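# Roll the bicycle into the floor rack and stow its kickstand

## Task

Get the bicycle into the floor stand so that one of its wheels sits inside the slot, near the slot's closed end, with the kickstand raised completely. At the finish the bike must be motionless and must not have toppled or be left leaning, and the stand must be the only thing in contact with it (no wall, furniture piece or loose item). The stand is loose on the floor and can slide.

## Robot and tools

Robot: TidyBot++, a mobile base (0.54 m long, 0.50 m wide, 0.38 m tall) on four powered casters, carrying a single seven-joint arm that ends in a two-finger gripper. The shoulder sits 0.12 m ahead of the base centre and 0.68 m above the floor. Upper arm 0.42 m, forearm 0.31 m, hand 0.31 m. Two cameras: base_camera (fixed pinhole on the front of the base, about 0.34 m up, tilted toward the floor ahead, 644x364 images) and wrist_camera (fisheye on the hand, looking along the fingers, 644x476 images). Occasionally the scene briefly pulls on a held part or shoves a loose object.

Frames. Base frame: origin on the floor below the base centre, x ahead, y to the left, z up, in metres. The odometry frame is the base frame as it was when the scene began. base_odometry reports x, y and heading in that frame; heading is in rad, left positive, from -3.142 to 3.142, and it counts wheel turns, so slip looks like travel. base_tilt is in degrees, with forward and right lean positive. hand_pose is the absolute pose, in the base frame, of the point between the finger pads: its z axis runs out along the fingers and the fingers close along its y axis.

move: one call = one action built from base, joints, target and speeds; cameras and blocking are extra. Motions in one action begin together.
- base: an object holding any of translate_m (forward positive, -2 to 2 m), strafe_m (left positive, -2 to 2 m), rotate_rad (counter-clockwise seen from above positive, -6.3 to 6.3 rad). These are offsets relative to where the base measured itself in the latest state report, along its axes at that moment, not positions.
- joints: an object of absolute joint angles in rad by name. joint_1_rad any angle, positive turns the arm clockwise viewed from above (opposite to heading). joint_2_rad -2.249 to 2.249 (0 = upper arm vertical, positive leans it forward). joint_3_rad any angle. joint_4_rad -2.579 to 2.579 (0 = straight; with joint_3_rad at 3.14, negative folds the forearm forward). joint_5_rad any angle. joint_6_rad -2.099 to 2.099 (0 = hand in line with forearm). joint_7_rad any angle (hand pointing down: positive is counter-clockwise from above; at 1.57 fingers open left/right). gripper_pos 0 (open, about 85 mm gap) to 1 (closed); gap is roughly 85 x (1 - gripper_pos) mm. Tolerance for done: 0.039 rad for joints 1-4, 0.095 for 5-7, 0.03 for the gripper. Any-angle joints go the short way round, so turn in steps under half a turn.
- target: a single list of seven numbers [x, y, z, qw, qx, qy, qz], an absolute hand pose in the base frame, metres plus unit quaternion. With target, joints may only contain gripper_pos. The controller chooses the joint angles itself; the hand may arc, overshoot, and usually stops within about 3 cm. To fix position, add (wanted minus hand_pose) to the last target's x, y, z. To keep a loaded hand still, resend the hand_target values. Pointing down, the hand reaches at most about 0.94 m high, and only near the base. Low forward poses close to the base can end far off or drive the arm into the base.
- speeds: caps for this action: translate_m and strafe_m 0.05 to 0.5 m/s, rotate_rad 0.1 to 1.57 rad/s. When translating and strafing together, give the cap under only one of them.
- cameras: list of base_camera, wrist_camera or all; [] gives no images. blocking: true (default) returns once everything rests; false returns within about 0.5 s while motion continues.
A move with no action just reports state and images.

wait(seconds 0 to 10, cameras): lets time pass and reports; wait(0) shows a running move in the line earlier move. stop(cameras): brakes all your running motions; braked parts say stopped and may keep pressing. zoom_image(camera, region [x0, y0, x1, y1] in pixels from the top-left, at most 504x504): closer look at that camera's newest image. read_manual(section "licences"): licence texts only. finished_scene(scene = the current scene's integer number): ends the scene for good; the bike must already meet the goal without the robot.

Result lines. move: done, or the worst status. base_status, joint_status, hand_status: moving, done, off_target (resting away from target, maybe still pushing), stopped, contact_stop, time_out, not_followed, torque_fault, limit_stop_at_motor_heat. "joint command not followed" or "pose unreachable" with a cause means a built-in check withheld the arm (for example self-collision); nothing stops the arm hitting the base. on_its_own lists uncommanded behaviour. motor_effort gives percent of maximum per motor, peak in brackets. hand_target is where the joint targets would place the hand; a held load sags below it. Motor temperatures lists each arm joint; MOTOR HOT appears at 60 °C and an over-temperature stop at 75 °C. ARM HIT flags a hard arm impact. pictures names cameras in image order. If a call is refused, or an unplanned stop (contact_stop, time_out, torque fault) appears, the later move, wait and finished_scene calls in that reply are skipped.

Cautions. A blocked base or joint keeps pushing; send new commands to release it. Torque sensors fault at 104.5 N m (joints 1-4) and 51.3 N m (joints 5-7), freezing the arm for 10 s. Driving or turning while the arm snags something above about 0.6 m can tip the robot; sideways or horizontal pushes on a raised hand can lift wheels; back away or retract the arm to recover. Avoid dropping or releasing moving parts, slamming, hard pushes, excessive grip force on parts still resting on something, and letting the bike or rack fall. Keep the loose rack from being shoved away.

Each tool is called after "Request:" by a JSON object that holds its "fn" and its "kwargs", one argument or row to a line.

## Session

Request:
{"fn": "move", "kwargs": {

}}

Scene clock: 0.00 s.
Motor temperatures (°C): [38 36 34 38 37 50 44]
base_odometry: x=+0.000 y=+0.000 heading=+0.000
base_tilt: forward=+0.0 right=+0.6
base_status: not commanded
joint_positions: joint_1_rad=+0.028 joint_2_rad=-0.325 joint_3_rad=+3.186 joint_4_rad=-2.537 joint_5_rad=-0.002 joint_6_rad=-0.908 joint_7_rad=+1.578 gripper_pos=+0.000
joint_status: not commanded
motor_effort: joint_1_rad=+0 joint_2_rad=-1 joint_3_rad=+0 joint_4_rad=+13 joint_5_rad=-2 joint_6_rad=+0 joint_7_rad=+1
hand_pose: x=+0.2438 y=-0.0054 z=+0.5815 quat_wxyz=(-0.008, +0.999, -0.032, +0.011) (m; base frame)
hand_target: x=+0.2434 y=-0.0054 z=+0.5813 quat_wxyz=(-0.008, +0.999, -0.032, +0.011) (m; base frame)
hand_status: not commanded
pictures: base_camera, wrist_camera
camera_calibration:
wrist_camera: T_world_to_cam=[[-0.0495927, -0.998767, 0.00209508, -0.00102128], [-0.998576, 0.0496243, 0.0196023, 0.286925], [-0.0196821, -0.00111996, -0.999806, 0.727929], [0, 0, 0, 1]] pos_world=[0.300793, -0.0144432, 0.722166]

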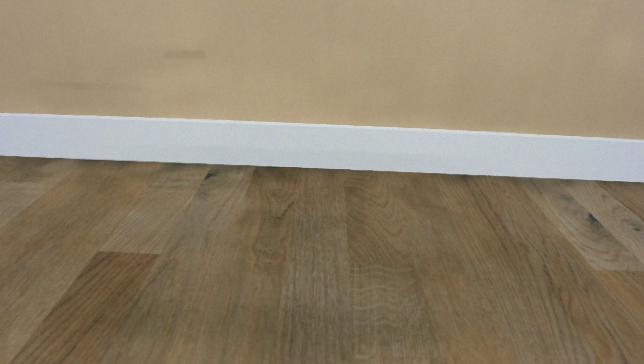

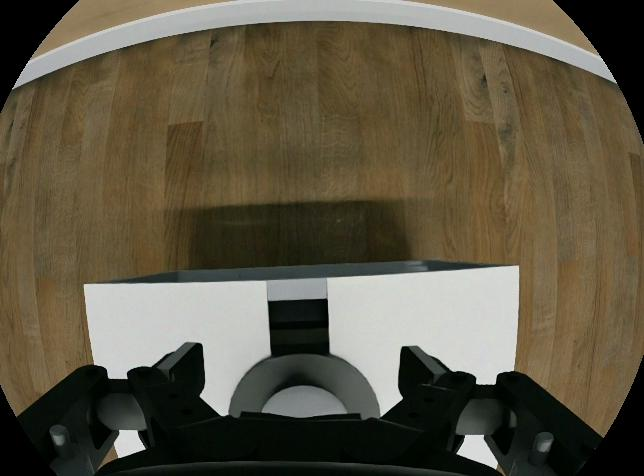

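Request:
{"fn": "move", "kwargs": {
  "base": {"rotate_rad": 0.9},
  "cameras": ["base_camera"]
}}

Request:
{"fn": "move", "kwargs": {
  "base": {"rotate_rad": 0.9},
  "cameras": ["base_camera"]
}}

Request:
{"fn": "move", "kwargs": {
  "base": {"rotate_rad": 0.9},
  "cameras": ["base_camera"]
}}

Request:
{"fn": "move", "kwargs": {
  "base": {"rotate_rad": 0.9},
  "cameras": ["base_camera"]
}}

Request:
{"fn": "move", "kwargs": {
  "base": {"rotate_rad": 0.9},
  "cameras": ["base_camera"]
}}

Request:
{"fn": "move", "kwargs": {
  "base": {"rotate_rad": 0.9},
  "cameras": ["base_camera"]
}}

Scene clock: 1.97 s.
Motor temperatures (°C): [38 36 34 38 37 50 44]
move: done
base_odometry: x=+0.000 y=+0.000 heading=+0.900
base_tilt: forward=+0.0 right=+0.6
base_status: done
joint_positions: joint_1_rad=+0.028 joint_2_rad=-0.325 joint_3_rad=+3.186 joint_4_rad=-2.537 joint_5_rad=-0.002 joint_6_rad=-0.908 joint_7_rad=+1.578 gripper_pos=+0.000
joint_status: not commanded
motor_effort: joint_1_rad=+0(1) joint_2_rad=-1(1) joint_3_rad=+0(1) joint_4_rad=+14(14) joint_5_rad=-2(3) joint_6_rad=+0(1) joint_7_rad=+1(1)
hand_pose: x=+0.2438 y=-0.0054 z=+0.5815 quat_wxyz=(-0.008, +0.999, -0.032, +0.011) (m; base frame)
hand_target: x=+0.2434 y=-0.0054 z=+0.5813 quat_wxyz=(-0.008, +0.999, -0.032, +0.011) (m; base frame)
hand_status: not commanded
pictures: base_camera

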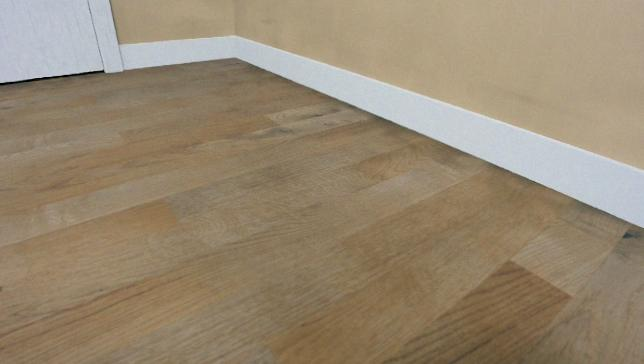

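Scene clock: 3.77 s.
Motor temperatures (°C): [38 36 34 38 37 50 44]
move: done
base_odometry: x=+0.000 y=+0.000 heading=+1.799
base_tilt: forward=+0.0 right=+0.6
base_status: done
joint_positions: joint_1_rad=+0.028 joint_2_rad=-0.325 joint_3_rad=+3.186 joint_4_rad=-2.537 joint_5_rad=-0.002 joint_6_rad=-0.908 joint_7_rad=+1.578 gripper_pos=+0.000
joint_status: not commanded
motor_effort: joint_1_rad=+0(1) joint_2_rad=-1(1) joint_3_rad=+0(1) joint_4_rad=+14(14) joint_5_rad=-2(2) joint_6_rad=+0(1) joint_7_rad=+1(1)
hand_pose: x=+0.2438 y=-0.0054 z=+0.5815 quat_wxyz=(-0.008, +0.999, -0.032, +0.011) (m; base frame)
hand_target: x=+0.2434 y=-0.0054 z=+0.5813 quat_wxyz=(-0.008, +0.999, -0.032, +0.011) (m; base frame)
hand_status: not commanded
pictures: base_camera

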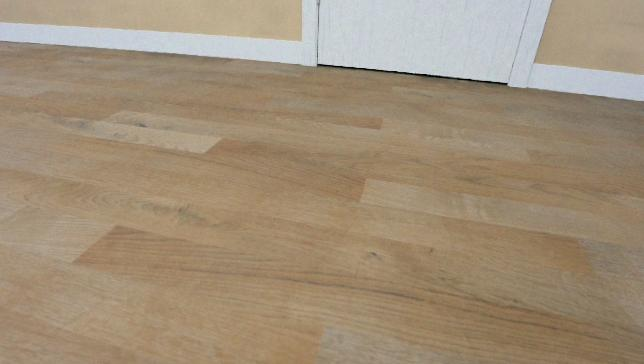

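Scene clock: 5.57 s.
Motor temperatures (°C): [38 36 34 38 37 50 44]
move: done
base_odometry: x=+0.000 y=+0.000 heading=+2.699
base_tilt: forward=+0.0 right=+0.6
base_status: done
joint_positions: joint_1_rad=+0.028 joint_2_rad=-0.325 joint_3_rad=+3.186 joint_4_rad=-2.537 joint_5_rad=-0.002 joint_6_rad=-0.908 joint_7_rad=+1.578 gripper_pos=+0.000
joint_status: not commanded
motor_effort: joint_1_rad=+0(1) joint_2_rad=+0(1) joint_3_rad=+0(1) joint_4_rad=+14(14) joint_5_rad=-1(3) joint_6_rad=+0(1) joint_7_rad=+0(1)
hand_pose: x=+0.2438 y=-0.0054 z=+0.5815 quat_wxyz=(-0.008, +0.999, -0.032, +0.011) (m; base frame)
hand_target: x=+0.2434 y=-0.0054 z=+0.5813 quat_wxyz=(-0.008, +0.999, -0.032, +0.011) (m; base frame)
hand_status: not commanded
pictures: base_camera

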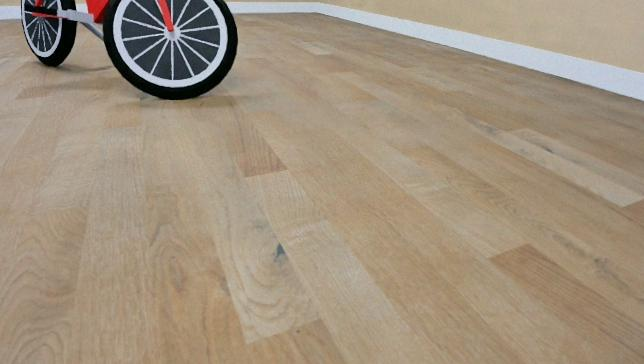

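Scene clock: 7.37 s.
Motor temperatures (°C): [38 36 34 38 37 50 44]
move: done
base_odometry: x=+0.000 y=+0.000 heading=-2.685
base_tilt: forward=+0.0 right=+0.6
base_status: done
joint_positions: joint_1_rad=+0.028 joint_2_rad=-0.325 joint_3_rad=+3.186 joint_4_rad=-2.537 joint_5_rad=-0.002 joint_6_rad=-0.908 joint_7_rad=+1.578 gripper_pos=+0.000
joint_status: not commanded
motor_effort: joint_1_rad=+0(1) joint_2_rad=+0(1) joint_3_rad=+0(1) joint_4_rad=+14(14) joint_5_rad=-1(2) joint_6_rad=+0(1) joint_7_rad=+1(1)
hand_pose: x=+0.2438 y=-0.0054 z=+0.5815 quat_wxyz=(-0.008, +0.999, -0.032, +0.011) (m; base frame)
hand_target: x=+0.2434 y=-0.0054 z=+0.5813 quat_wxyz=(-0.008, +0.999, -0.032, +0.011) (m; base frame)
hand_status: not commanded
pictures: base_camera

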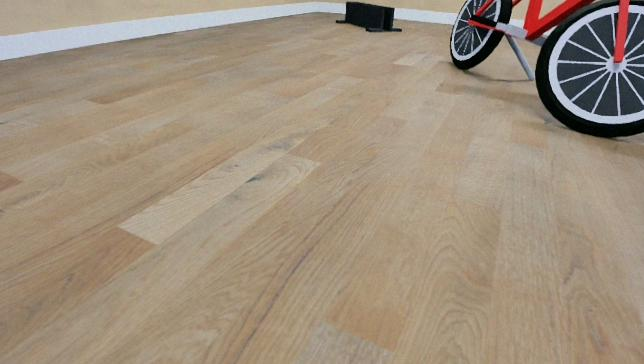

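Scene clock: 9.17 s.
Motor temperatures (°C): [38 36 34 38 37 50 44]
move: done
base_odometry: x=+0.000 y=+0.000 heading=-1.785
base_tilt: forward=+0.0 right=+0.6
base_status: done
joint_positions: joint_1_rad=+0.028 joint_2_rad=-0.325 joint_3_rad=+3.186 joint_4_rad=-2.537 joint_5_rad=-0.002 joint_6_rad=-0.908 joint_7_rad=+1.578 gripper_pos=+0.000
joint_status: not commanded
motor_effort: joint_1_rad=+0(1) joint_2_rad=-1(1) joint_3_rad=+0(1) joint_4_rad=+14(14) joint_5_rad=-2(2) joint_6_rad=+0(1) joint_7_rad=+1(1)
hand_pose: x=+0.2438 y=-0.0054 z=+0.5815 quat_wxyz=(-0.008, +0.999, -0.032, +0.011) (m; base frame)
hand_target: x=+0.2434 y=-0.0054 z=+0.5813 quat_wxyz=(-0.008, +0.999, -0.032, +0.011) (m; base frame)
hand_status: not commanded
pictures: base_camera

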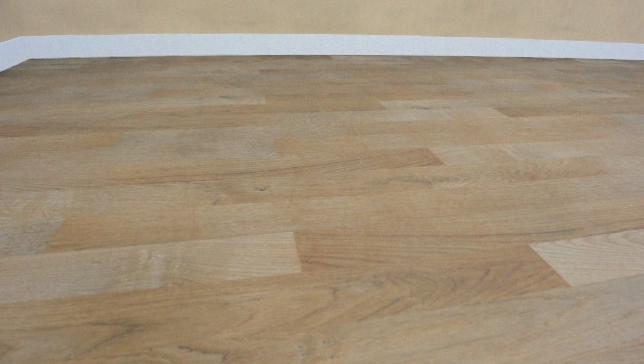

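Scene clock: 10.97 s.
Motor temperatures (°C): [38 36 34 38 37 50 44]
move: done
base_odometry: x=+0.000 y=+0.000 heading=-0.886
base_tilt: forward=+0.0 right=+0.6
base_status: done
joint_positions: joint_1_rad=+0.028 joint_2_rad=-0.325 joint_3_rad=+3.186 joint_4_rad=-2.537 joint_5_rad=-0.002 joint_6_rad=-0.908 joint_7_rad=+1.578 gripper_pos=+0.000
joint_status: not commanded
motor_effort: joint_1_rad=+0(1) joint_2_rad=-1(1) joint_3_rad=+0(1) joint_4_rad=+14(14) joint_5_rad=-1(3) joint_6_rad=+0(1) joint_7_rad=+1(1)
hand_pose: x=+0.2438 y=-0.0054 z=+0.5815 quat_wxyz=(-0.008, +0.999, -0.032, +0.011) (m; base frame)
hand_target: x=+0.2434 y=-0.0054 z=+0.5813 quat_wxyz=(-0.008, +0.999, -0.032, +0.011) (m; base frame)
hand_status: not commanded
pictures: base_camera

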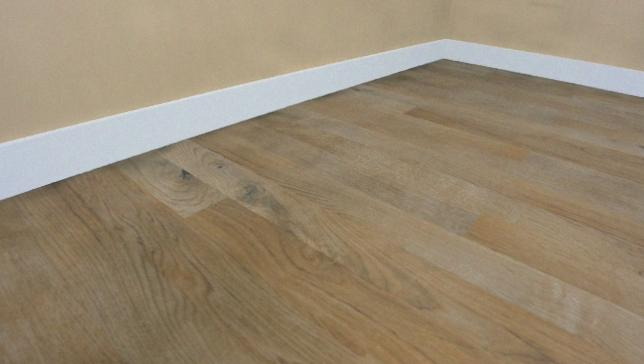

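Request:
{"fn": "move", "kwargs": {
  "base": {"rotate_rad": -2.05}
}}

Request:
{"fn": "zoom_image", "kwargs": {
  "camera": "base_camera",
  "region": [100, 0, 500, 160]
}}

Scene clock: 13.73 s.
Motor temperatures (°C): [38 36 34 38 37 50 44]
move: done
base_odometry: x=+0.000 y=+0.000 heading=-2.935
base_tilt: forward=+0.0 right=+0.6
base_status: done
joint_positions: joint_1_rad=+0.028 joint_2_rad=-0.325 joint_3_rad=+3.186 joint_4_rad=-2.537 joint_5_rad=-0.002 joint_6_rad=-0.908 joint_7_rad=+1.578 gripper_pos=+0.000
joint_status: not commanded
motor_effort: joint_1_rad=+0(1) joint_2_rad=+0(1) joint_3_rad=+0(1) joint_4_rad=+14(14) joint_5_rad=-2(2) joint_6_rad=+1(1) joint_7_rad=+1(1)
hand_pose: x=+0.2438 y=-0.0054 z=+0.5815 quat_wxyz=(-0.008, +0.999, -0.032, +0.011) (m; base frame)
hand_target: x=+0.2434 y=-0.0054 z=+0.5813 quat_wxyz=(-0.008, +0.999, -0.032, +0.011) (m; base frame)
hand_status: not commanded
pictures: base_camera, wrist_camera
camera_calibration:
wrist_camera: T_world_to_cam=[[-0.0495927, -0.998767, 0.00209508, -0.00102128], [-0.998576, 0.0496243, 0.0196023, 0.286925], [-0.0196821, -0.00111996, -0.999806, 0.727929], [0, 0, 0, 1]] pos_world=[0.300793, -0.0144432, 0.722166]

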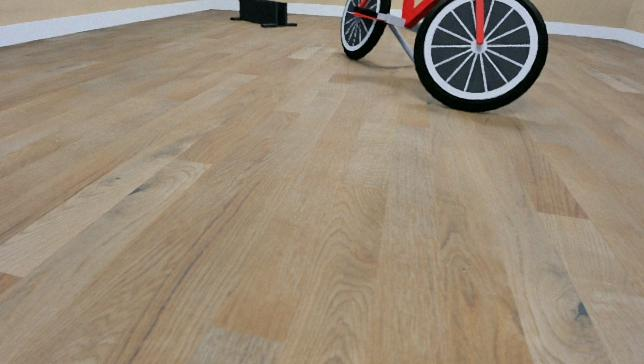

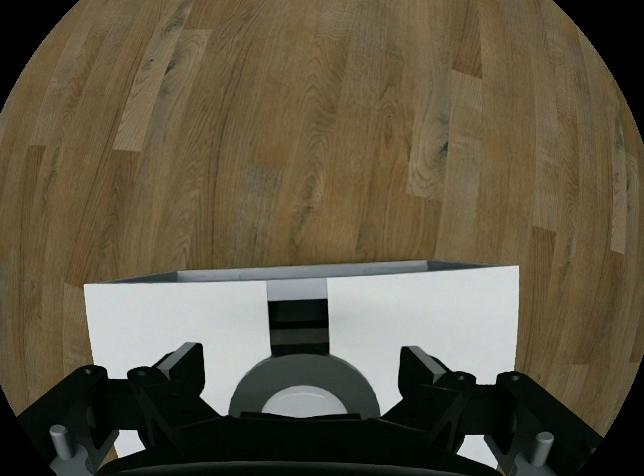

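Scaled by 1.260.

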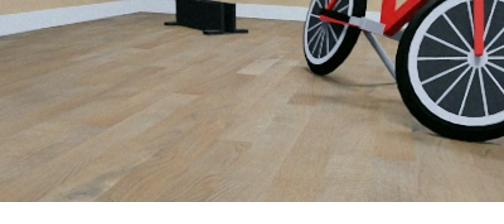

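Request:
{"fn": "move", "kwargs": {
  "base": {"rotate_rad": 0.257},
  "cameras": []
}}

Request:
{"fn": "move", "kwargs": {
  "base": {"translate_m": 1.9}
}}

Scene clock: 15.73 s.
Motor temperatures (°C): [38 36 34 38 37 50 44]
move: done
base_odometry: x=+0.000 y=+0.000 heading=-2.679
base_tilt: forward=+0.0 right=+0.6
base_status: done
joint_positions: joint_1_rad=+0.028 joint_2_rad=-0.325 joint_3_rad=+3.186 joint_4_rad=-2.537 joint_5_rad=-0.002 joint_6_rad=-0.908 joint_7_rad=+1.578 gripper_pos=+0.000
joint_status: not commanded
motor_effort: joint_1_rad=+0(1) joint_2_rad=-1(1) joint_3_rad=+0(1) joint_4_rad=+14(14) joint_5_rad=-1(2) joint_6_rad=+0(1) joint_7_rad=+1(1)
hand_pose: x=+0.2438 y=-0.0054 z=+0.5815 quat_wxyz=(-0.008, +0.999, -0.032, +0.011) (m; base frame)
hand_target: x=+0.2434 y=-0.0054 z=+0.5813 quat_wxyz=(-0.008, +0.999, -0.032, +0.011) (m; base frame)
hand_status: not commanded
pictures: none
No camera images: "cameras" was empty.

Scene clock: 20.50 s.
Motor temperatures (°C): [38 36 34 38 37 50 44]
move: done
base_odometry: x=-1.700 y=-0.848 heading=-2.680
base_tilt: forward=+0.0 right=+0.6
base_status: done
joint_positions: joint_1_rad=+0.028 joint_2_rad=-0.325 joint_3_rad=+3.186 joint_4_rad=-2.537 joint_5_rad=-0.002 joint_6_rad=-0.908 joint_7_rad=+1.578 gripper_pos=+0.000
joint_status: not commanded
motor_effort: joint_1_rad=+0(1) joint_2_rad=+0(3) joint_3_rad=+0(1) joint_4_rad=+14(15) joint_5_rad=-2(3) joint_6_rad=+1(1) joint_7_rad=+0(1)
hand_pose: x=+0.2439 y=-0.0055 z=+0.5816 quat_wxyz=(-0.008, +0.999, -0.032, +0.011) (m; base frame)
hand_target: x=+0.2434 y=-0.0054 z=+0.5813 quat_wxyz=(-0.008, +0.999, -0.032, +0.011) (m; base frame)
hand_status: not commanded
pictures: base_camera, wrist_camera
camera_calibration:
wrist_camera: T_world_to_cam=[[-0.0495952, -0.998767, 0.00209684, -0.00102371], [-0.998579, 0.0496266, 0.0193967, 0.287124], [-0.0194768, -0.00113188, -0.99981, 0.727928], [0, 0, 0, 1]] pos_world=[0.300843, -0.0144475, 0.722223]

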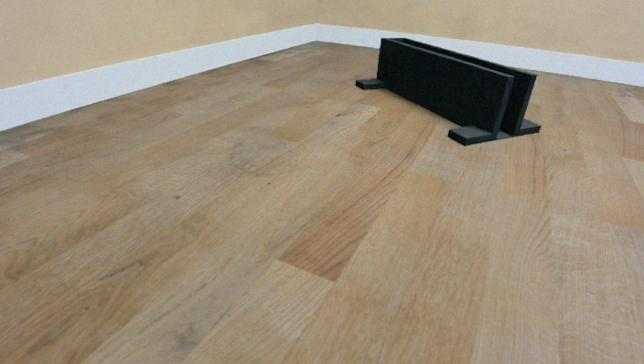

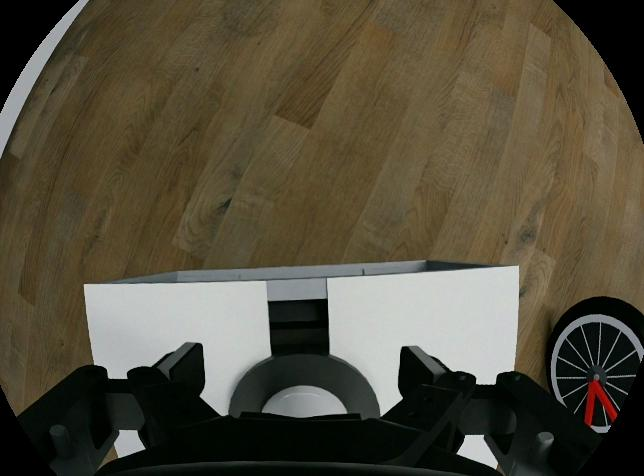

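Request:
{"fn": "zoom_image", "kwargs": {
  "camera": "base_camera",
  "region": [340, 20, 560, 160]
}}

Scaled by 2.291.

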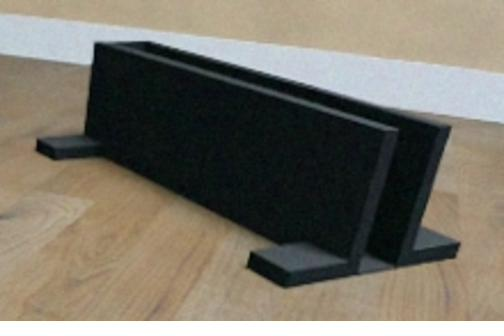

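Request:
{"fn": "move", "kwargs": {
  "base": {"rotate_rad": -1.163},
  "cameras": ["base_camera"]
}}

Request:
{"fn": "move", "kwargs": {
  "base": {"translate_m": 0.2, "strafe_m": 1.0}
}}

Scene clock: 23.97 s.
Motor temperatures (°C): [38 36 34 38 37 50 44]
move: done
base_odometry: x=-1.700 y=-0.848 heading=+2.441
base_tilt: forward=-0.1 right=+0.6
base_status: done
joint_positions: joint_1_rad=+0.028 joint_2_rad=-0.325 joint_3_rad=+3.186 joint_4_rad=-2.537 joint_5_rad=-0.002 joint_6_rad=-0.908 joint_7_rad=+1.578 gripper_pos=+0.000
joint_status: not commanded
motor_effort: joint_1_rad=+0(1) joint_2_rad=+0(1) joint_3_rad=+1(1) joint_4_rad=+14(14) joint_5_rad=-1(2) joint_6_rad=+0(1) joint_7_rad=+1(1)
hand_pose: x=+0.2439 y=-0.0055 z=+0.5816 quat_wxyz=(-0.008, +0.999, -0.032, +0.011) (m; base frame)
hand_target: x=+0.2434 y=-0.0054 z=+0.5813 quat_wxyz=(-0.008, +0.999, -0.032, +0.011) (m; base frame)
hand_status: not commanded
pictures: base_camera

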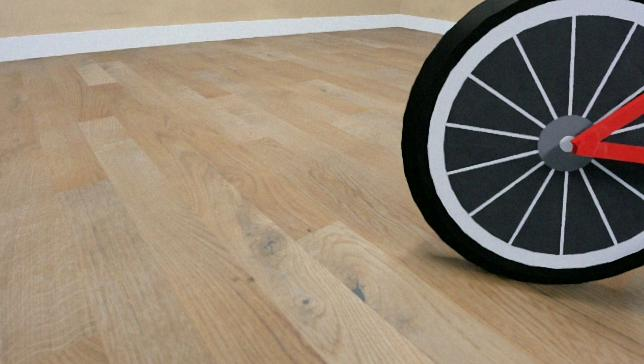

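Scene clock: 26.93 s.
Motor temperatures (°C): [38 36 34 38 37 50 44]
move: done
base_odometry: x=-2.498 y=-1.484 heading=+2.441
base_tilt: forward=+0.0 right=+0.6
base_status: done
joint_positions: joint_1_rad=+0.028 joint_2_rad=-0.325 joint_3_rad=+3.186 joint_4_rad=-2.537 joint_5_rad=-0.002 joint_6_rad=-0.908 joint_7_rad=+1.578 gripper_pos=+0.000
joint_status: not commanded
motor_effort: joint_1_rad=+0(1) joint_2_rad=+0(1) joint_3_rad=+0(1) joint_4_rad=+14(14) joint_5_rad=-1(3) joint_6_rad=+0(1) joint_7_rad=+1(1)
hand_pose: x=+0.2439 y=-0.0055 z=+0.5816 quat_wxyz=(-0.008, +0.999, -0.032, +0.011) (m; base frame)
hand_target: x=+0.2434 y=-0.0054 z=+0.5813 quat_wxyz=(-0.008, +0.999, -0.032, +0.011) (m; base frame)
hand_status: not commanded
pictures: base_camera, wrist_camera
camera_calibration:
wrist_camera: T_world_to_cam=[[-0.0495952, -0.998767, 0.00209684, -0.00102371], [-0.998579, 0.0496266, 0.0193967, 0.287124], [-0.0194768, -0.00113188, -0.99981, 0.727928], [0, 0, 0, 1]] pos_world=[0.300843, -0.0144475, 0.722223]

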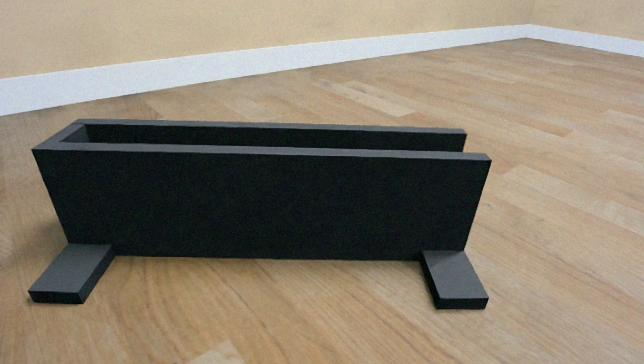

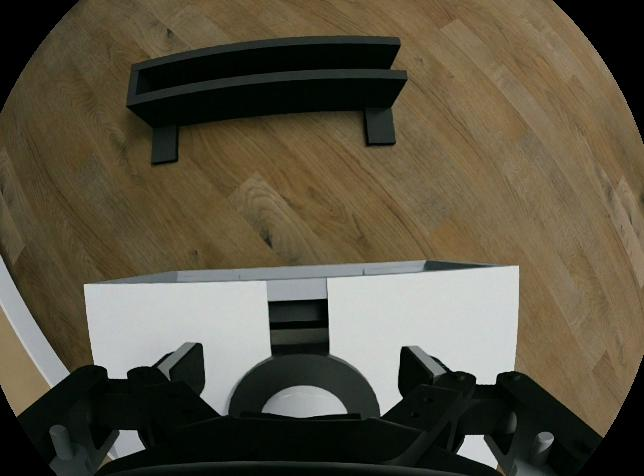

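Request:
{"fn": "zoom_image", "kwargs": {
  "camera": "wrist_camera",
  "region": [110, 20, 430, 180]
}}

Request:
{"fn": "zoom_image", "kwargs": {
  "camera": "base_camera",
  "region": [400, 110, 520, 200]
}}

Scaled by 1.575.

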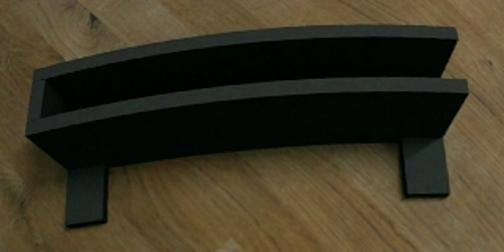

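Scaled by 4.200.

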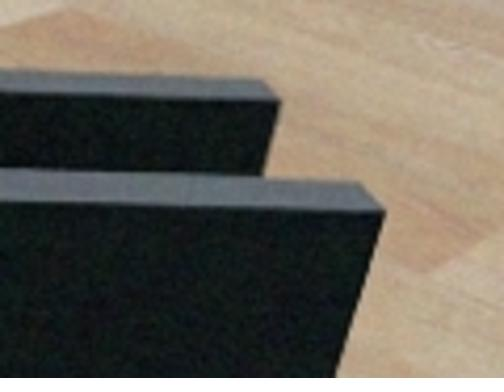

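Request:
{"fn": "move", "kwargs": {
  "joints": {"joint_1_rad": -0.128, "joint_2_rad": 1.261, "joint_3_rad": 3.14, "joint_4_rad": -1.494, "joint_5_rad": 0.0, "joint_6_rad": -0.356, "joint_7_rad": -0.15, "gripper_pos": 0.3}
}}

Scene clock: 30.87 s.
Motor temperatures (°C): [38 36 34 38 37 50 44]
move: done
base_odometry: x=-2.498 y=-1.484 heading=+2.441
base_tilt: forward=+0.0 right=+0.6
base_status: not commanded
joint_positions: joint_1_rad=-0.112 joint_2_rad=+1.247 joint_3_rad=+3.158 joint_4_rad=-1.505 joint_5_rad=-0.002 joint_6_rad=-0.407 joint_7_rad=-0.102 gripper_pos=+0.300
joint_status: all done
motor_effort: joint_1_rad=+0(1) joint_2_rad=-42(44) joint_3_rad=+0(2) joint_4_rad=+6(15) joint_5_rad=-1(3) joint_6_rad=+0(1) joint_7_rad=+1(1)
hand_pose: x=+0.6294 y=+0.0486 z=+0.2135 quat_wxyz=(+0.012, +0.708, -0.706, +0.000) (m; base frame)
hand_target: x=+0.6431 y=+0.0698 z=+0.2078 quat_wxyz=(-0.013, +0.699, -0.715, +0.009) (m; base frame)
hand_status: not commanded
pictures: base_camera, wrist_camera
camera_calibration:
wrist_camera: T_world_to_cam=[[-0.999267, -0.0172123, 0.0341873, 0.616025], [-0.0163747, 0.999562, 0.0246327, 0.01107], [-0.0345964, 0.0240549, -0.999112, 0.375635], [0, 0, 0, 1]] pos_world=[0.628751, -0.00949782, 0.353969]

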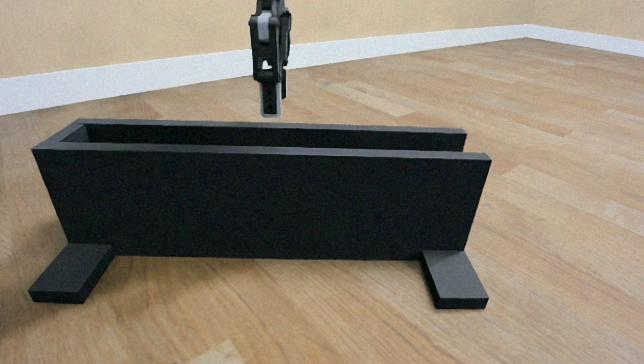

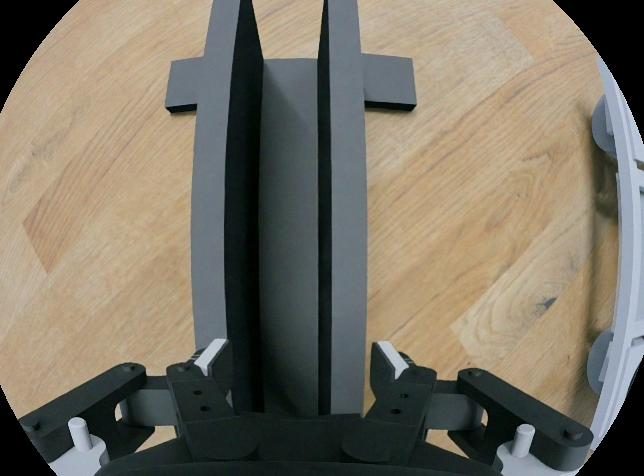

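Request:
{"fn": "move", "kwargs": {
  "joints": {"joint_1_rad": -0.14, "joint_2_rad": 1.24, "joint_3_rad": 3.14, "joint_4_rad": -1.591, "joint_5_rad": 0.0, "joint_6_rad": -0.28, "joint_7_rad": -0.15}
}}

Scene clock: 32.50 s.
Motor temperatures (°C): [38 36 34 38 37 50 44]
move: done
base_odometry: x=-2.498 y=-1.484 heading=+2.441
base_tilt: forward=+0.0 right=+0.6
base_status: not commanded
joint_positions: joint_1_rad=-0.125 joint_2_rad=+1.247 joint_3_rad=+3.157 joint_4_rad=-1.586 joint_5_rad=-0.002 joint_6_rad=-0.331 joint_7_rad=-0.104 gripper_pos=+0.300
joint_status: all done
motor_effort: joint_1_rad=+0(1) joint_2_rad=-41(43) joint_3_rad=+0(1) joint_4_rad=+5(7) joint_5_rad=-1(2) joint_6_rad=+0(1) joint_7_rad=+1(1)
hand_pose: x=+0.6036 y=+0.0528 z=+0.2048 quat_wxyz=(+0.013, +0.712, -0.702, -0.001) (m; base frame)
hand_target: x=+0.6173 y=+0.0726 z=+0.2080 quat_wxyz=(-0.013, +0.704, -0.710, +0.009) (m; base frame)
hand_status: not commanded
pictures: base_camera, wrist_camera
camera_calibration:
wrist_camera: T_world_to_cam=[[-0.99885, -0.0285219, 0.0385455, 0.590081], [-0.027563, 0.999303, 0.0251844, 0.0133828], [-0.0392369, 0.024093, -0.998939, 0.36876], [0, 0, 0, 1]] pos_world=[0.60424, -0.00542778, 0.345287]

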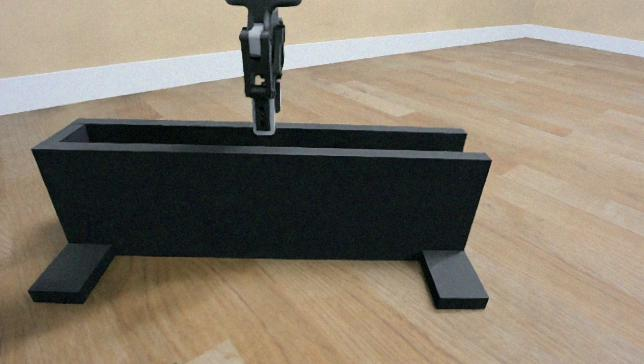

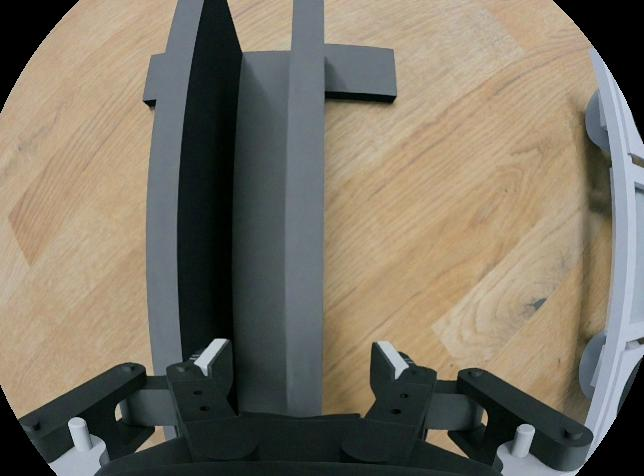

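Request:
{"fn": "move", "kwargs": {
  "joints": {"joint_1_rad": -0.14, "joint_2_rad": 1.446, "joint_3_rad": 3.14, "joint_4_rad": -1.456, "joint_5_rad": 0.0, "joint_6_rad": -0.21, "joint_7_rad": -0.15}
}}

Scene clock: 34.07 s.
Motor temperatures (°C): [38 36 34 38 37 50 44]
move: done
base_odometry: x=-2.498 y=-1.484 heading=+2.441
base_tilt: forward=+0.0 right=+0.6
base_status: not commanded
joint_positions: joint_1_rad=-0.125 joint_2_rad=+1.442 joint_3_rad=+3.157 joint_4_rad=-1.466 joint_5_rad=-0.002 joint_6_rad=-0.260 joint_7_rad=-0.104 gripper_pos=+0.300
joint_status: all done
motor_effort: joint_1_rad=+0(1) joint_2_rad=-41(45) joint_3_rad=-1(1) joint_4_rad=+4(6) joint_5_rad=-1(3) joint_6_rad=+0(1) joint_7_rad=+1(1)
hand_pose: x=+0.5986 y=+0.0519 z=+0.1188 quat_wxyz=(+0.015, +0.713, -0.701, -0.002) (m; base frame)
hand_target: x=+0.6151 y=+0.0723 z=+0.1177 quat_wxyz=(-0.012, +0.704, -0.710, +0.008) (m; base frame)
hand_status: not commanded
pictures: base_camera, wrist_camera
camera_calibration:
wrist_camera: T_world_to_cam=[[-0.998646, -0.0312181, 0.041622, 0.587961], [-0.0302343, 0.999253, 0.024061, 0.0180306], [-0.0423421, 0.02277, -0.998844, 0.284597], [0, 0, 0, 1]] pos_world=[0.59976, -0.00614236, 0.259362]

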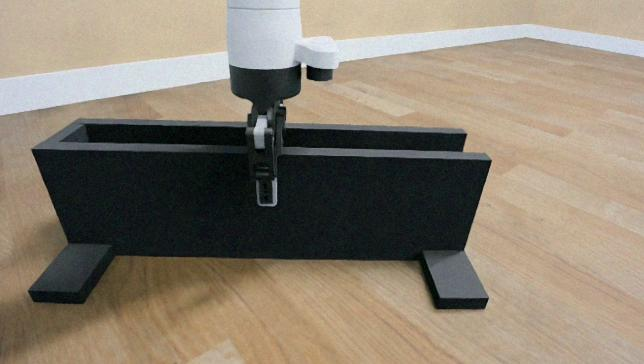

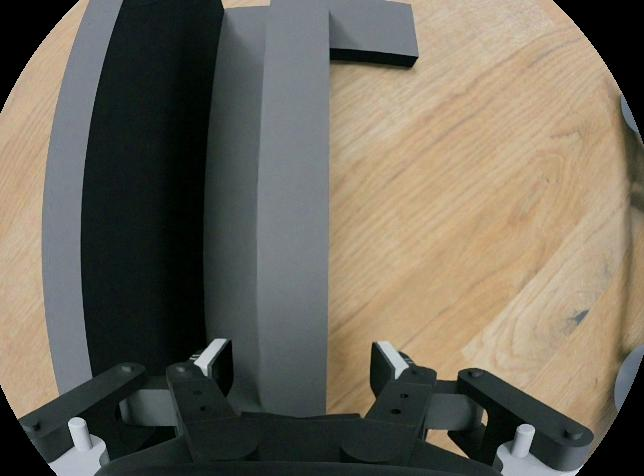

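Request:
{"fn": "move", "kwargs": {
  "joints": {"gripper_pos": 1.0}
}}

Scene clock: 35.03 s.
Motor temperatures (°C): [38 36 34 38 37 50 44]
move: off_target
base_odometry: x=-2.498 y=-1.484 heading=+2.441
base_tilt: forward=+0.0 right=+0.6
base_status: not commanded
joint_positions: joint_1_rad=-0.125 joint_2_rad=+1.441 joint_3_rad=+3.157 joint_4_rad=-1.464 joint_5_rad=-0.002 joint_6_rad=-0.256 joint_7_rad=-0.104 gripper_pos=+0.802
joint_status: gripper_pos off_target (ended at +0.802, target +1.000)
motor_effort: joint_1_rad=+0(2) joint_2_rad=-41(42) joint_3_rad=-1(2) joint_4_rad=+6(8) joint_5_rad=-3(3) joint_6_rad=+1(3) joint_7_rad=+0(1)
hand_pose: x=+0.6012 y=+0.0522 z=+0.1194 quat_wxyz=(+0.012, +0.713, -0.701, +0.000) (m; base frame)
hand_target: x=+0.6151 y=+0.0723 z=+0.1177 quat_wxyz=(-0.012, +0.704, -0.710, +0.008) (m; base frame)
hand_status: not commanded
pictures: base_camera, wrist_camera
camera_calibration:
wrist_camera: T_world_to_cam=[[-0.99888, -0.031328, 0.0354717, 0.591426], [-0.0304636, 0.999232, 0.0246525, 0.0177972], [-0.0362167, 0.0235443, -0.999067, 0.281557], [0, 0, 0, 1]] pos_world=[0.601503, -0.00588435, 0.259876]

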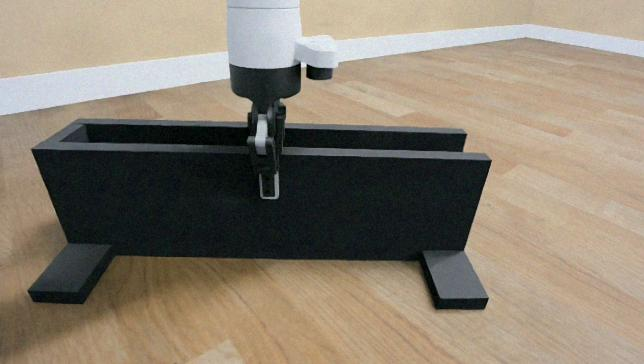

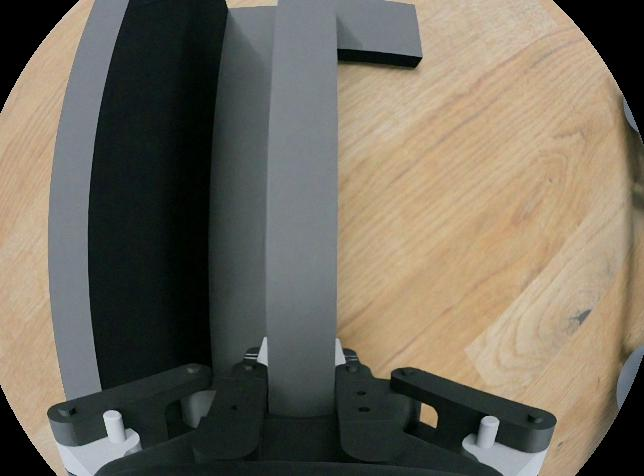

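Request:
{"fn": "move", "kwargs": {
  "joints": {"joint_2_rad": 1.39, "joint_4_rad": -1.48, "joint_6_rad": -0.24}
}}

Scene clock: 35.90 s.
Motor temperatures (°C): [38 36 34 38 37 50 44]
move: off_target
base_odometry: x=-2.498 y=-1.484 heading=+2.441
base_tilt: forward=+0.0 right=+0.6
base_status: not commanded
joint_positions: joint_1_rad=-0.125 joint_2_rad=+1.440 joint_3_rad=+3.157 joint_4_rad=-1.465 joint_5_rad=-0.002 joint_6_rad=-0.256 joint_7_rad=-0.104 gripper_pos=+0.802
joint_status: joint_2_rad off_target (ended at +1.440, target +1.390); the others done
motor_effort: joint_1_rad=-1(1) joint_2_rad=-46(47) joint_3_rad=-1(2) joint_4_rad=+3(6) joint_5_rad=-2(3) joint_6_rad=-2(3) joint_7_rad=+0(0)
hand_pose: x=+0.6012 y=+0.0522 z=+0.1198 quat_wxyz=(+0.012, +0.713, -0.701, +0.000) (m; base frame)
hand_target: x=+0.6218 y=+0.0732 z=+0.1435 quat_wxyz=(-0.013, +0.704, -0.710, +0.009) (m; base frame)
hand_status: not commanded
pictures: base_camera, wrist_camera
camera_calibration:
wrist_camera: T_world_to_cam=[[-0.998885, -0.0313178, 0.0353255, 0.591477], [-0.0304563, 0.999232, 0.0246678, 0.0177777], [-0.0360709, 0.0235644, -0.999071, 0.281835], [0, 0, 0, 1]] pos_world=[0.601525, -0.0058815, 0.260241]

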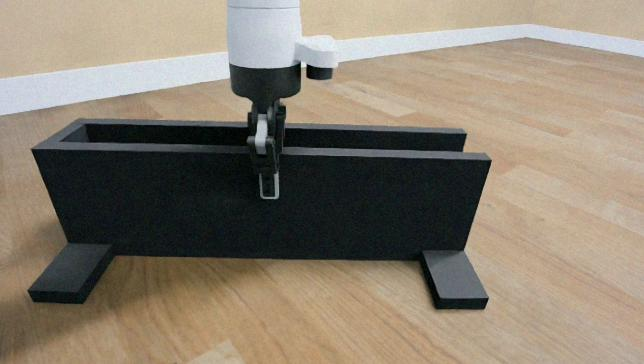

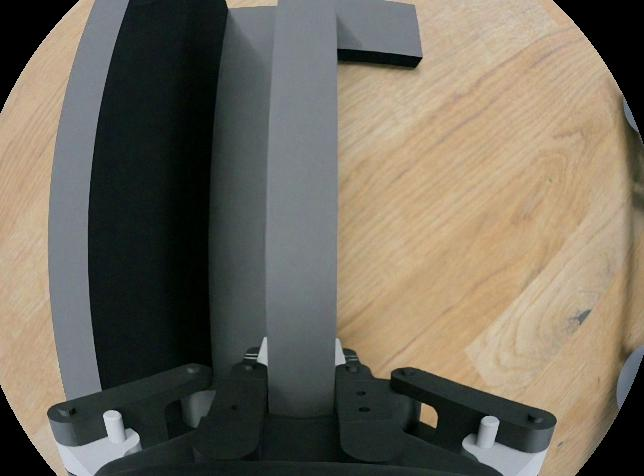

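Request:
{"fn": "move", "kwargs": {
  "base": {"translate_m": -0.12, "strafe_m": -0.165},
  "speeds": {"translate_m": 0.15}
}}

Scene clock: 43.47 s.
Motor temperatures (°C): [38 37 34 38 37 50 44]
move: done
base_odometry: x=-2.299 y=-1.435 heading=+2.441
base_tilt: forward=+0.0 right=+0.6
base_status: done
joint_positions: joint_1_rad=-0.140 joint_2_rad=+1.439 joint_3_rad=+3.150 joint_4_rad=-1.469 joint_5_rad=-0.002 joint_6_rad=-0.256 joint_7_rad=-0.106 gripper_pos=+0.802
joint_status: not commanded
motor_effort: joint_1_rad=-1(3) joint_2_rad=-46(47) joint_3_rad=-3(3) joint_4_rad=+3(4) joint_5_rad=-3(3) joint_6_rad=-2(4) joint_7_rad=+0(1)
hand_pose: x=+0.5981 y=+0.0637 z=+0.1201 quat_wxyz=(+0.011, +0.718, -0.696, -0.003) (m; base frame)
hand_target: x=+0.6218 y=+0.0732 z=+0.1435 quat_wxyz=(-0.013, +0.704, -0.710, +0.009) (m; base frame)
hand_status: not commanded
pictures: base_camera, wrist_camera
camera_calibration:
wrist_camera: T_world_to_cam=[[-0.998208, -0.0459484, 0.0383381, 0.588936], [-0.0447608, 0.998508, 0.0312805, 0.0140044], [-0.0397181, 0.0295084, -0.998775, 0.283565], [0, 0, 0, 1]] pos_world=[0.59977, 0.00470958, 0.260201]

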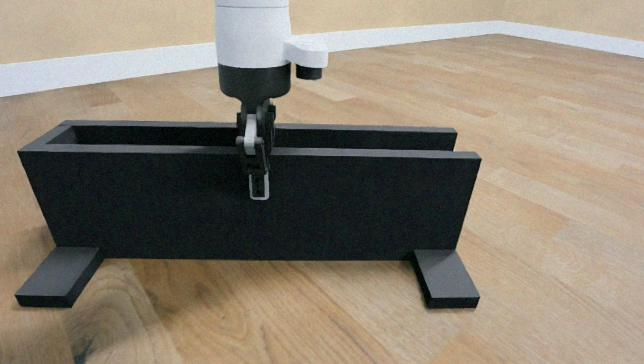

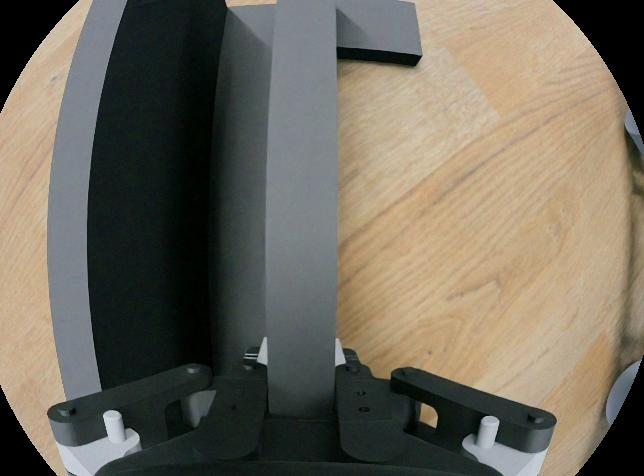

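Request:
{"fn": "move", "kwargs": {
  "base": {"translate_m": -1.03, "strafe_m": -1.57, "rotate_rad": -1.6},
  "speeds": {"translate_m": 0.3, "rotate_rad": 0.25}
}}

Scene clock: 51.13 s.
Motor temperatures (°C): [38 38 34 38 37 50 44]
move: done
base_odometry: x=-0.499 y=-0.900 heading=+0.840
base_tilt: forward=+0.0 right=+0.6
base_status: done
joint_positions: joint_1_rad=-0.134 joint_2_rad=+1.436 joint_3_rad=+3.147 joint_4_rad=-1.473 joint_5_rad=-0.002 joint_6_rad=-0.256 joint_7_rad=-0.106 gripper_pos=+0.802
joint_status: not commanded
motor_effort: joint_1_rad=-1(8) joint_2_rad=-47(48) joint_3_rad=-4(5) joint_4_rad=+3(5) joint_5_rad=-3(5) joint_6_rad=-2(3) joint_7_rad=+0(2)
hand_pose: x=+0.5969 y=+0.0629 z=+0.1210 quat_wxyz=(+0.011, +0.716, -0.698, -0.005) (m; base frame)
hand_target: x=+0.6218 y=+0.0732 z=+0.1435 quat_wxyz=(-0.013, +0.704, -0.710, +0.009) (m; base frame)
hand_status: not commanded
pictures: base_camera, wrist_camera
camera_calibration:
wrist_camera: T_world_to_cam=[[-0.998369, -0.040188, 0.0405607, 0.587075], [-0.0387949, 0.998649, 0.0345696, 0.0107637], [-0.0418951, 0.0329396, -0.998579, 0.285529], [0, 0, 0, 1]] pos_world=[0.598497, 0.00343898, 0.260939]

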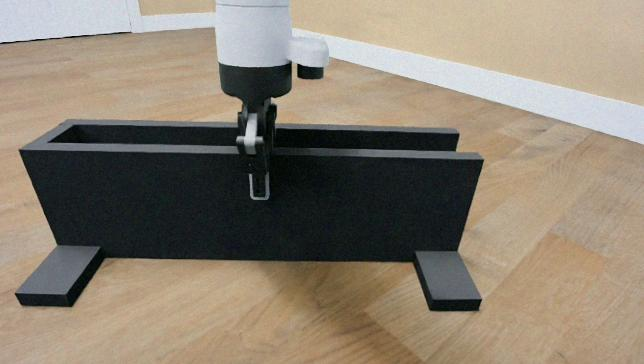

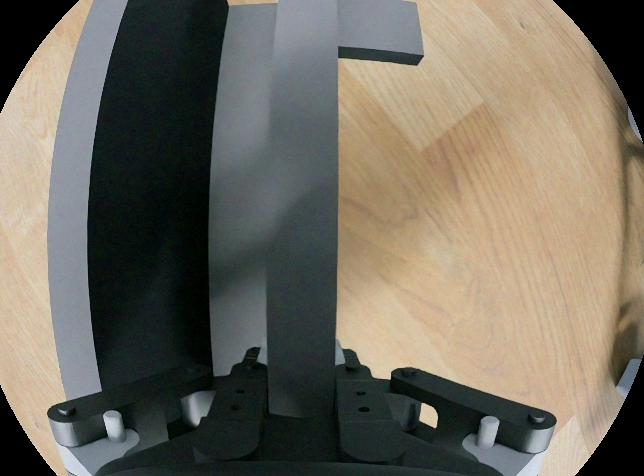

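Request:
{"fn": "move", "kwargs": {
  "base": {"translate_m": 1.34, "strafe_m": 1.2, "rotate_rad": -1.83},
  "speeds": {"translate_m": 0.3, "rotate_rad": 0.3}
}}

Scene clock: 58.23 s.
Motor temperatures (°C): [38 38 34 38 37 50 44]
move: done
base_odometry: x=-0.498 y=+0.899 heading=-0.991
base_tilt: forward=+0.0 right=+0.6
base_status: done
joint_positions: joint_1_rad=-0.140 joint_2_rad=+1.432 joint_3_rad=+3.146 joint_4_rad=-1.485 joint_5_rad=-0.002 joint_6_rad=-0.256 joint_7_rad=-0.110 gripper_pos=+0.802
joint_status: not commanded
motor_effort: joint_1_rad=+1(5) joint_2_rad=-47(48) joint_3_rad=-2(6) joint_4_rad=+5(7) joint_5_rad=+0(5) joint_6_rad=-1(3) joint_7_rad=+1(2)
hand_pose: x=+0.5912 y=+0.0654 z=+0.1223 quat_wxyz=(+0.014, +0.717, -0.697, -0.008) (m; base frame)
hand_target: x=+0.6218 y=+0.0732 z=+0.1435 quat_wxyz=(-0.013, +0.704, -0.710, +0.009) (m; base frame)
hand_status: not commanded
pictures: base_camera, wrist_camera
camera_calibration:
wrist_camera: T_world_to_cam=[[-0.997926, -0.0419353, 0.0488372, 0.580254], [-0.04027, 0.99859, 0.0345986, 0.00892856], [-0.0502193, 0.0325602, -0.998207, 0.29134], [0, 0, 0, 1]] pos_world=[0.594041, 0.00593109, 0.262171]

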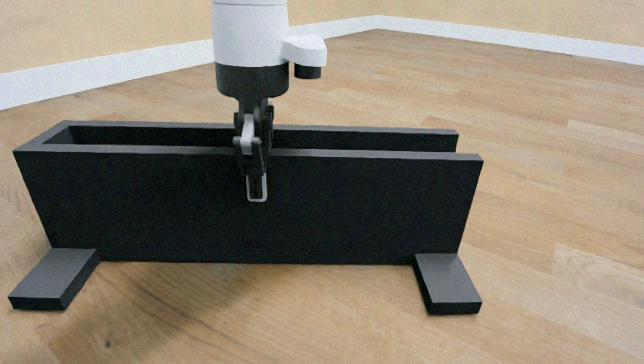

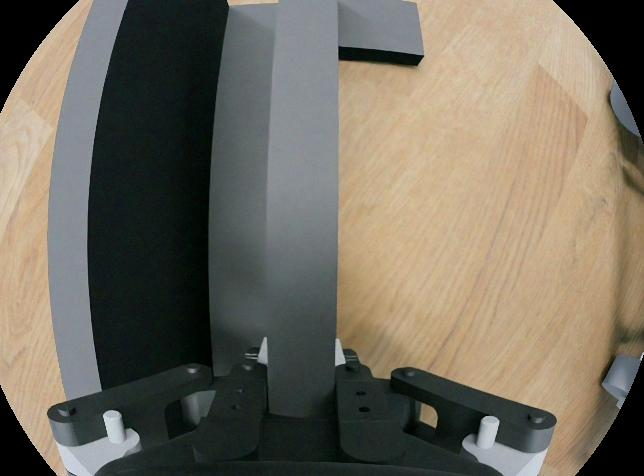

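Request:
{"fn": "move", "kwargs": {
  "base": {"translate_m": -0.55, "strafe_m": -0.40},
  "speeds": {"translate_m": 0.3}
}}

Scene clock: 62.07 s.
Motor temperatures (°C): [38 39 34 38 37 50 44]
move: done
base_odometry: x=-1.134 y=+1.141 heading=-0.991
base_tilt: forward=+0.0 right=+0.6
base_status: done
joint_positions: joint_1_rad=-0.141 joint_2_rad=+1.432 joint_3_rad=+3.146 joint_4_rad=-1.484 joint_5_rad=-0.002 joint_6_rad=-0.256 joint_7_rad=-0.110 gripper_pos=+0.802
joint_status: not commanded
motor_effort: joint_1_rad=+0(3) joint_2_rad=-48(51) joint_3_rad=-3(3) joint_4_rad=+5(7) joint_5_rad=-3(4) joint_6_rad=+0(3) joint_7_rad=+0(1)
hand_pose: x=+0.5921 y=+0.0661 z=+0.1224 quat_wxyz=(+0.013, +0.717, -0.697, -0.008) (m; base frame)
hand_target: x=+0.6218 y=+0.0732 z=+0.1435 quat_wxyz=(-0.013, +0.704, -0.710, +0.009) (m; base frame)
hand_status: not commanded
pictures: base_camera, wrist_camera
camera_calibration:
wrist_camera: T_world_to_cam=[[-0.997955, -0.0431319, 0.0471706, 0.581488], [-0.0415123, 0.998532, 0.0347929, 0.00896532], [-0.048602, 0.0327636, -0.998281, 0.290494], [0, 0, 0, 1]] pos_world=[0.59479, 0.00661089, 0.262254]

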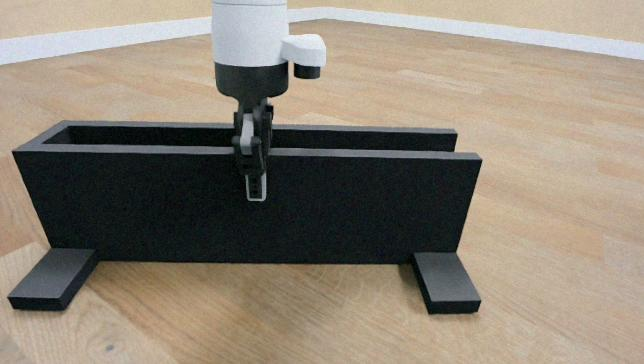

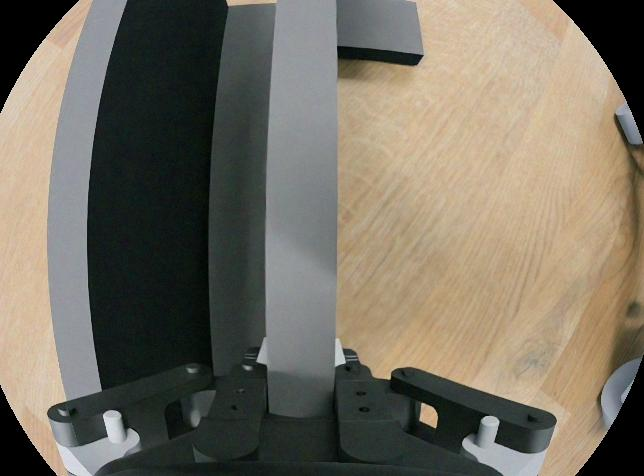

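Request:
{"fn": "move", "kwargs": {
  "joints": {"joint_1_rad": -0.155, "joint_2_rad": 1.436, "joint_4_rad": -1.475, "joint_6_rad": -0.21},
  "cameras": []
}}

Request:
{"fn": "move", "kwargs": {
  "joints": {"gripper_pos": 0.3},
  "cameras": []
}}

Request:
{"fn": "move", "kwargs": {
  "joints": {"joint_1_rad": -0.155, "joint_2_rad": 1.18, "joint_3_rad": 3.14, "joint_4_rad": -1.64, "joint_5_rad": 0.0, "joint_6_rad": -0.28, "joint_7_rad": -0.15}
}}

Scene clock: 63.03 s.
Motor temperatures (°C): [38 39 34 38 37 50 44]
move: done
base_odometry: x=-1.134 y=+1.141 heading=-0.991
base_tilt: forward=+0.0 right=+0.6
base_status: not commanded
joint_positions: joint_1_rad=-0.141 joint_2_rad=+1.436 joint_3_rad=+3.146 joint_4_rad=-1.484 joint_5_rad=-0.002 joint_6_rad=-0.252 joint_7_rad=-0.110 gripper_pos=+0.802
joint_status: all done
motor_effort: joint_1_rad=-1(1) joint_2_rad=-41(49) joint_3_rad=-4(4) joint_4_rad=+6(8) joint_5_rad=-2(3) joint_6_rad=+0(1) joint_7_rad=+0(1)
hand_pose: x=+0.5908 y=+0.0661 z=+0.1206 quat_wxyz=(+0.013, +0.717, -0.697, -0.008) (m; base frame)
hand_target: x=+0.6079 y=+0.0788 z=+0.1211 quat_wxyz=(-0.009, +0.709, -0.705, +0.005) (m; base frame)
hand_status: not commanded
pictures: none
No camera images: "cameras" was empty.

Scene clock: 63.97 s.
Motor temperatures (°C): [38 39 34 38 37 50 44]
move: done
base_odometry: x=-1.134 y=+1.141 heading=-0.991
base_tilt: forward=+0.0 right=+0.6
base_status: not commanded
joint_positions: joint_1_rad=-0.142 joint_2_rad=+1.436 joint_3_rad=+3.145 joint_4_rad=-1.481 joint_5_rad=-0.002 joint_6_rad=-0.252 joint_7_rad=-0.110 gripper_pos=+0.300
joint_status: all done
motor_effort: joint_1_rad=+0(1) joint_2_rad=-41(42) joint_3_rad=-1(4) joint_4_rad=+4(6) joint_5_rad=-1(3) joint_6_rad=+0(1) joint_7_rad=+1(1)
hand_pose: x=+0.5932 y=+0.0674 z=+0.1208 quat_wxyz=(+0.011, +0.717, -0.697, -0.007) (m; base frame)
hand_target: x=+0.6079 y=+0.0788 z=+0.1211 quat_wxyz=(-0.009, +0.709, -0.705, +0.005) (m; base frame)
hand_status: not commanded
pictures: none
No camera images: "cameras" was empty.

Scene clock: 65.50 s.
Motor temperatures (°C): [38 39 34 38 37 50 44]
move: done
base_odometry: x=-1.134 y=+1.141 heading=-0.991
base_tilt: forward=+0.0 right=+0.6
base_status: not commanded
joint_positions: joint_1_rad=-0.142 joint_2_rad=+1.193 joint_3_rad=+3.145 joint_4_rad=-1.628 joint_5_rad=-0.002 joint_6_rad=-0.252 joint_7_rad=-0.110 gripper_pos=+0.300
joint_status: all done
motor_effort: joint_1_rad=-1(1) joint_2_rad=-41(45) joint_3_rad=-1(2) joint_4_rad=+6(6) joint_5_rad=-2(2) joint_6_rad=+0(1) joint_7_rad=+1(2)
hand_pose: x=+0.6255 y=+0.0720 z=+0.2281 quat_wxyz=(-0.027, +0.717, -0.696, +0.022) (m; base frame)
hand_target: x=+0.6140 y=+0.0797 z=+0.2328 quat_wxyz=(-0.017, +0.709, -0.705, +0.012) (m; base frame)
hand_status: not commanded
pictures: base_camera, wrist_camera
camera_calibration:
wrist_camera: T_world_to_cam=[[-0.997735, -0.0437209, -0.0511288, 0.632419], [-0.0460696, 0.997892, 0.0456977, 0.00115885], [0.0490231, 0.0479496, -0.997646, 0.335231], [0, 0, 0, 1]] pos_world=[0.614606, 0.0104193, 0.366724]

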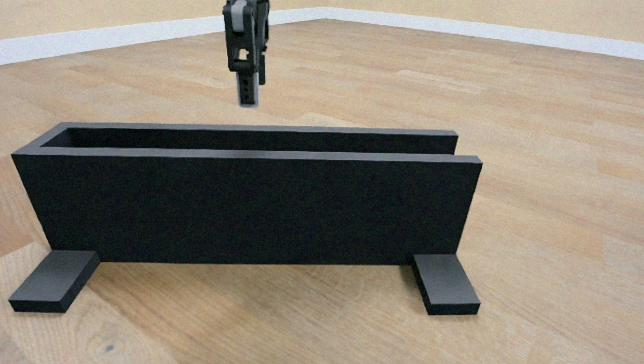

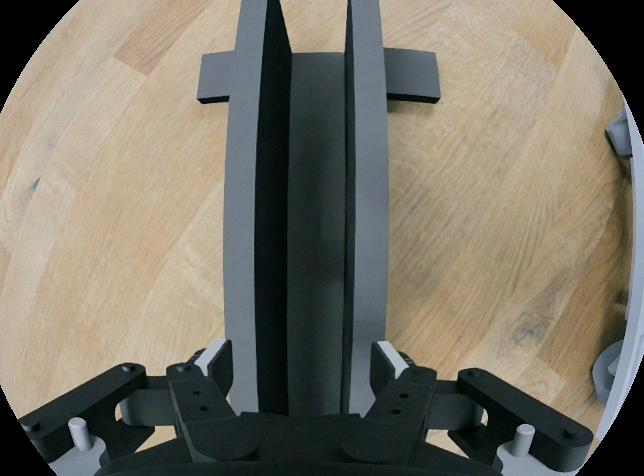

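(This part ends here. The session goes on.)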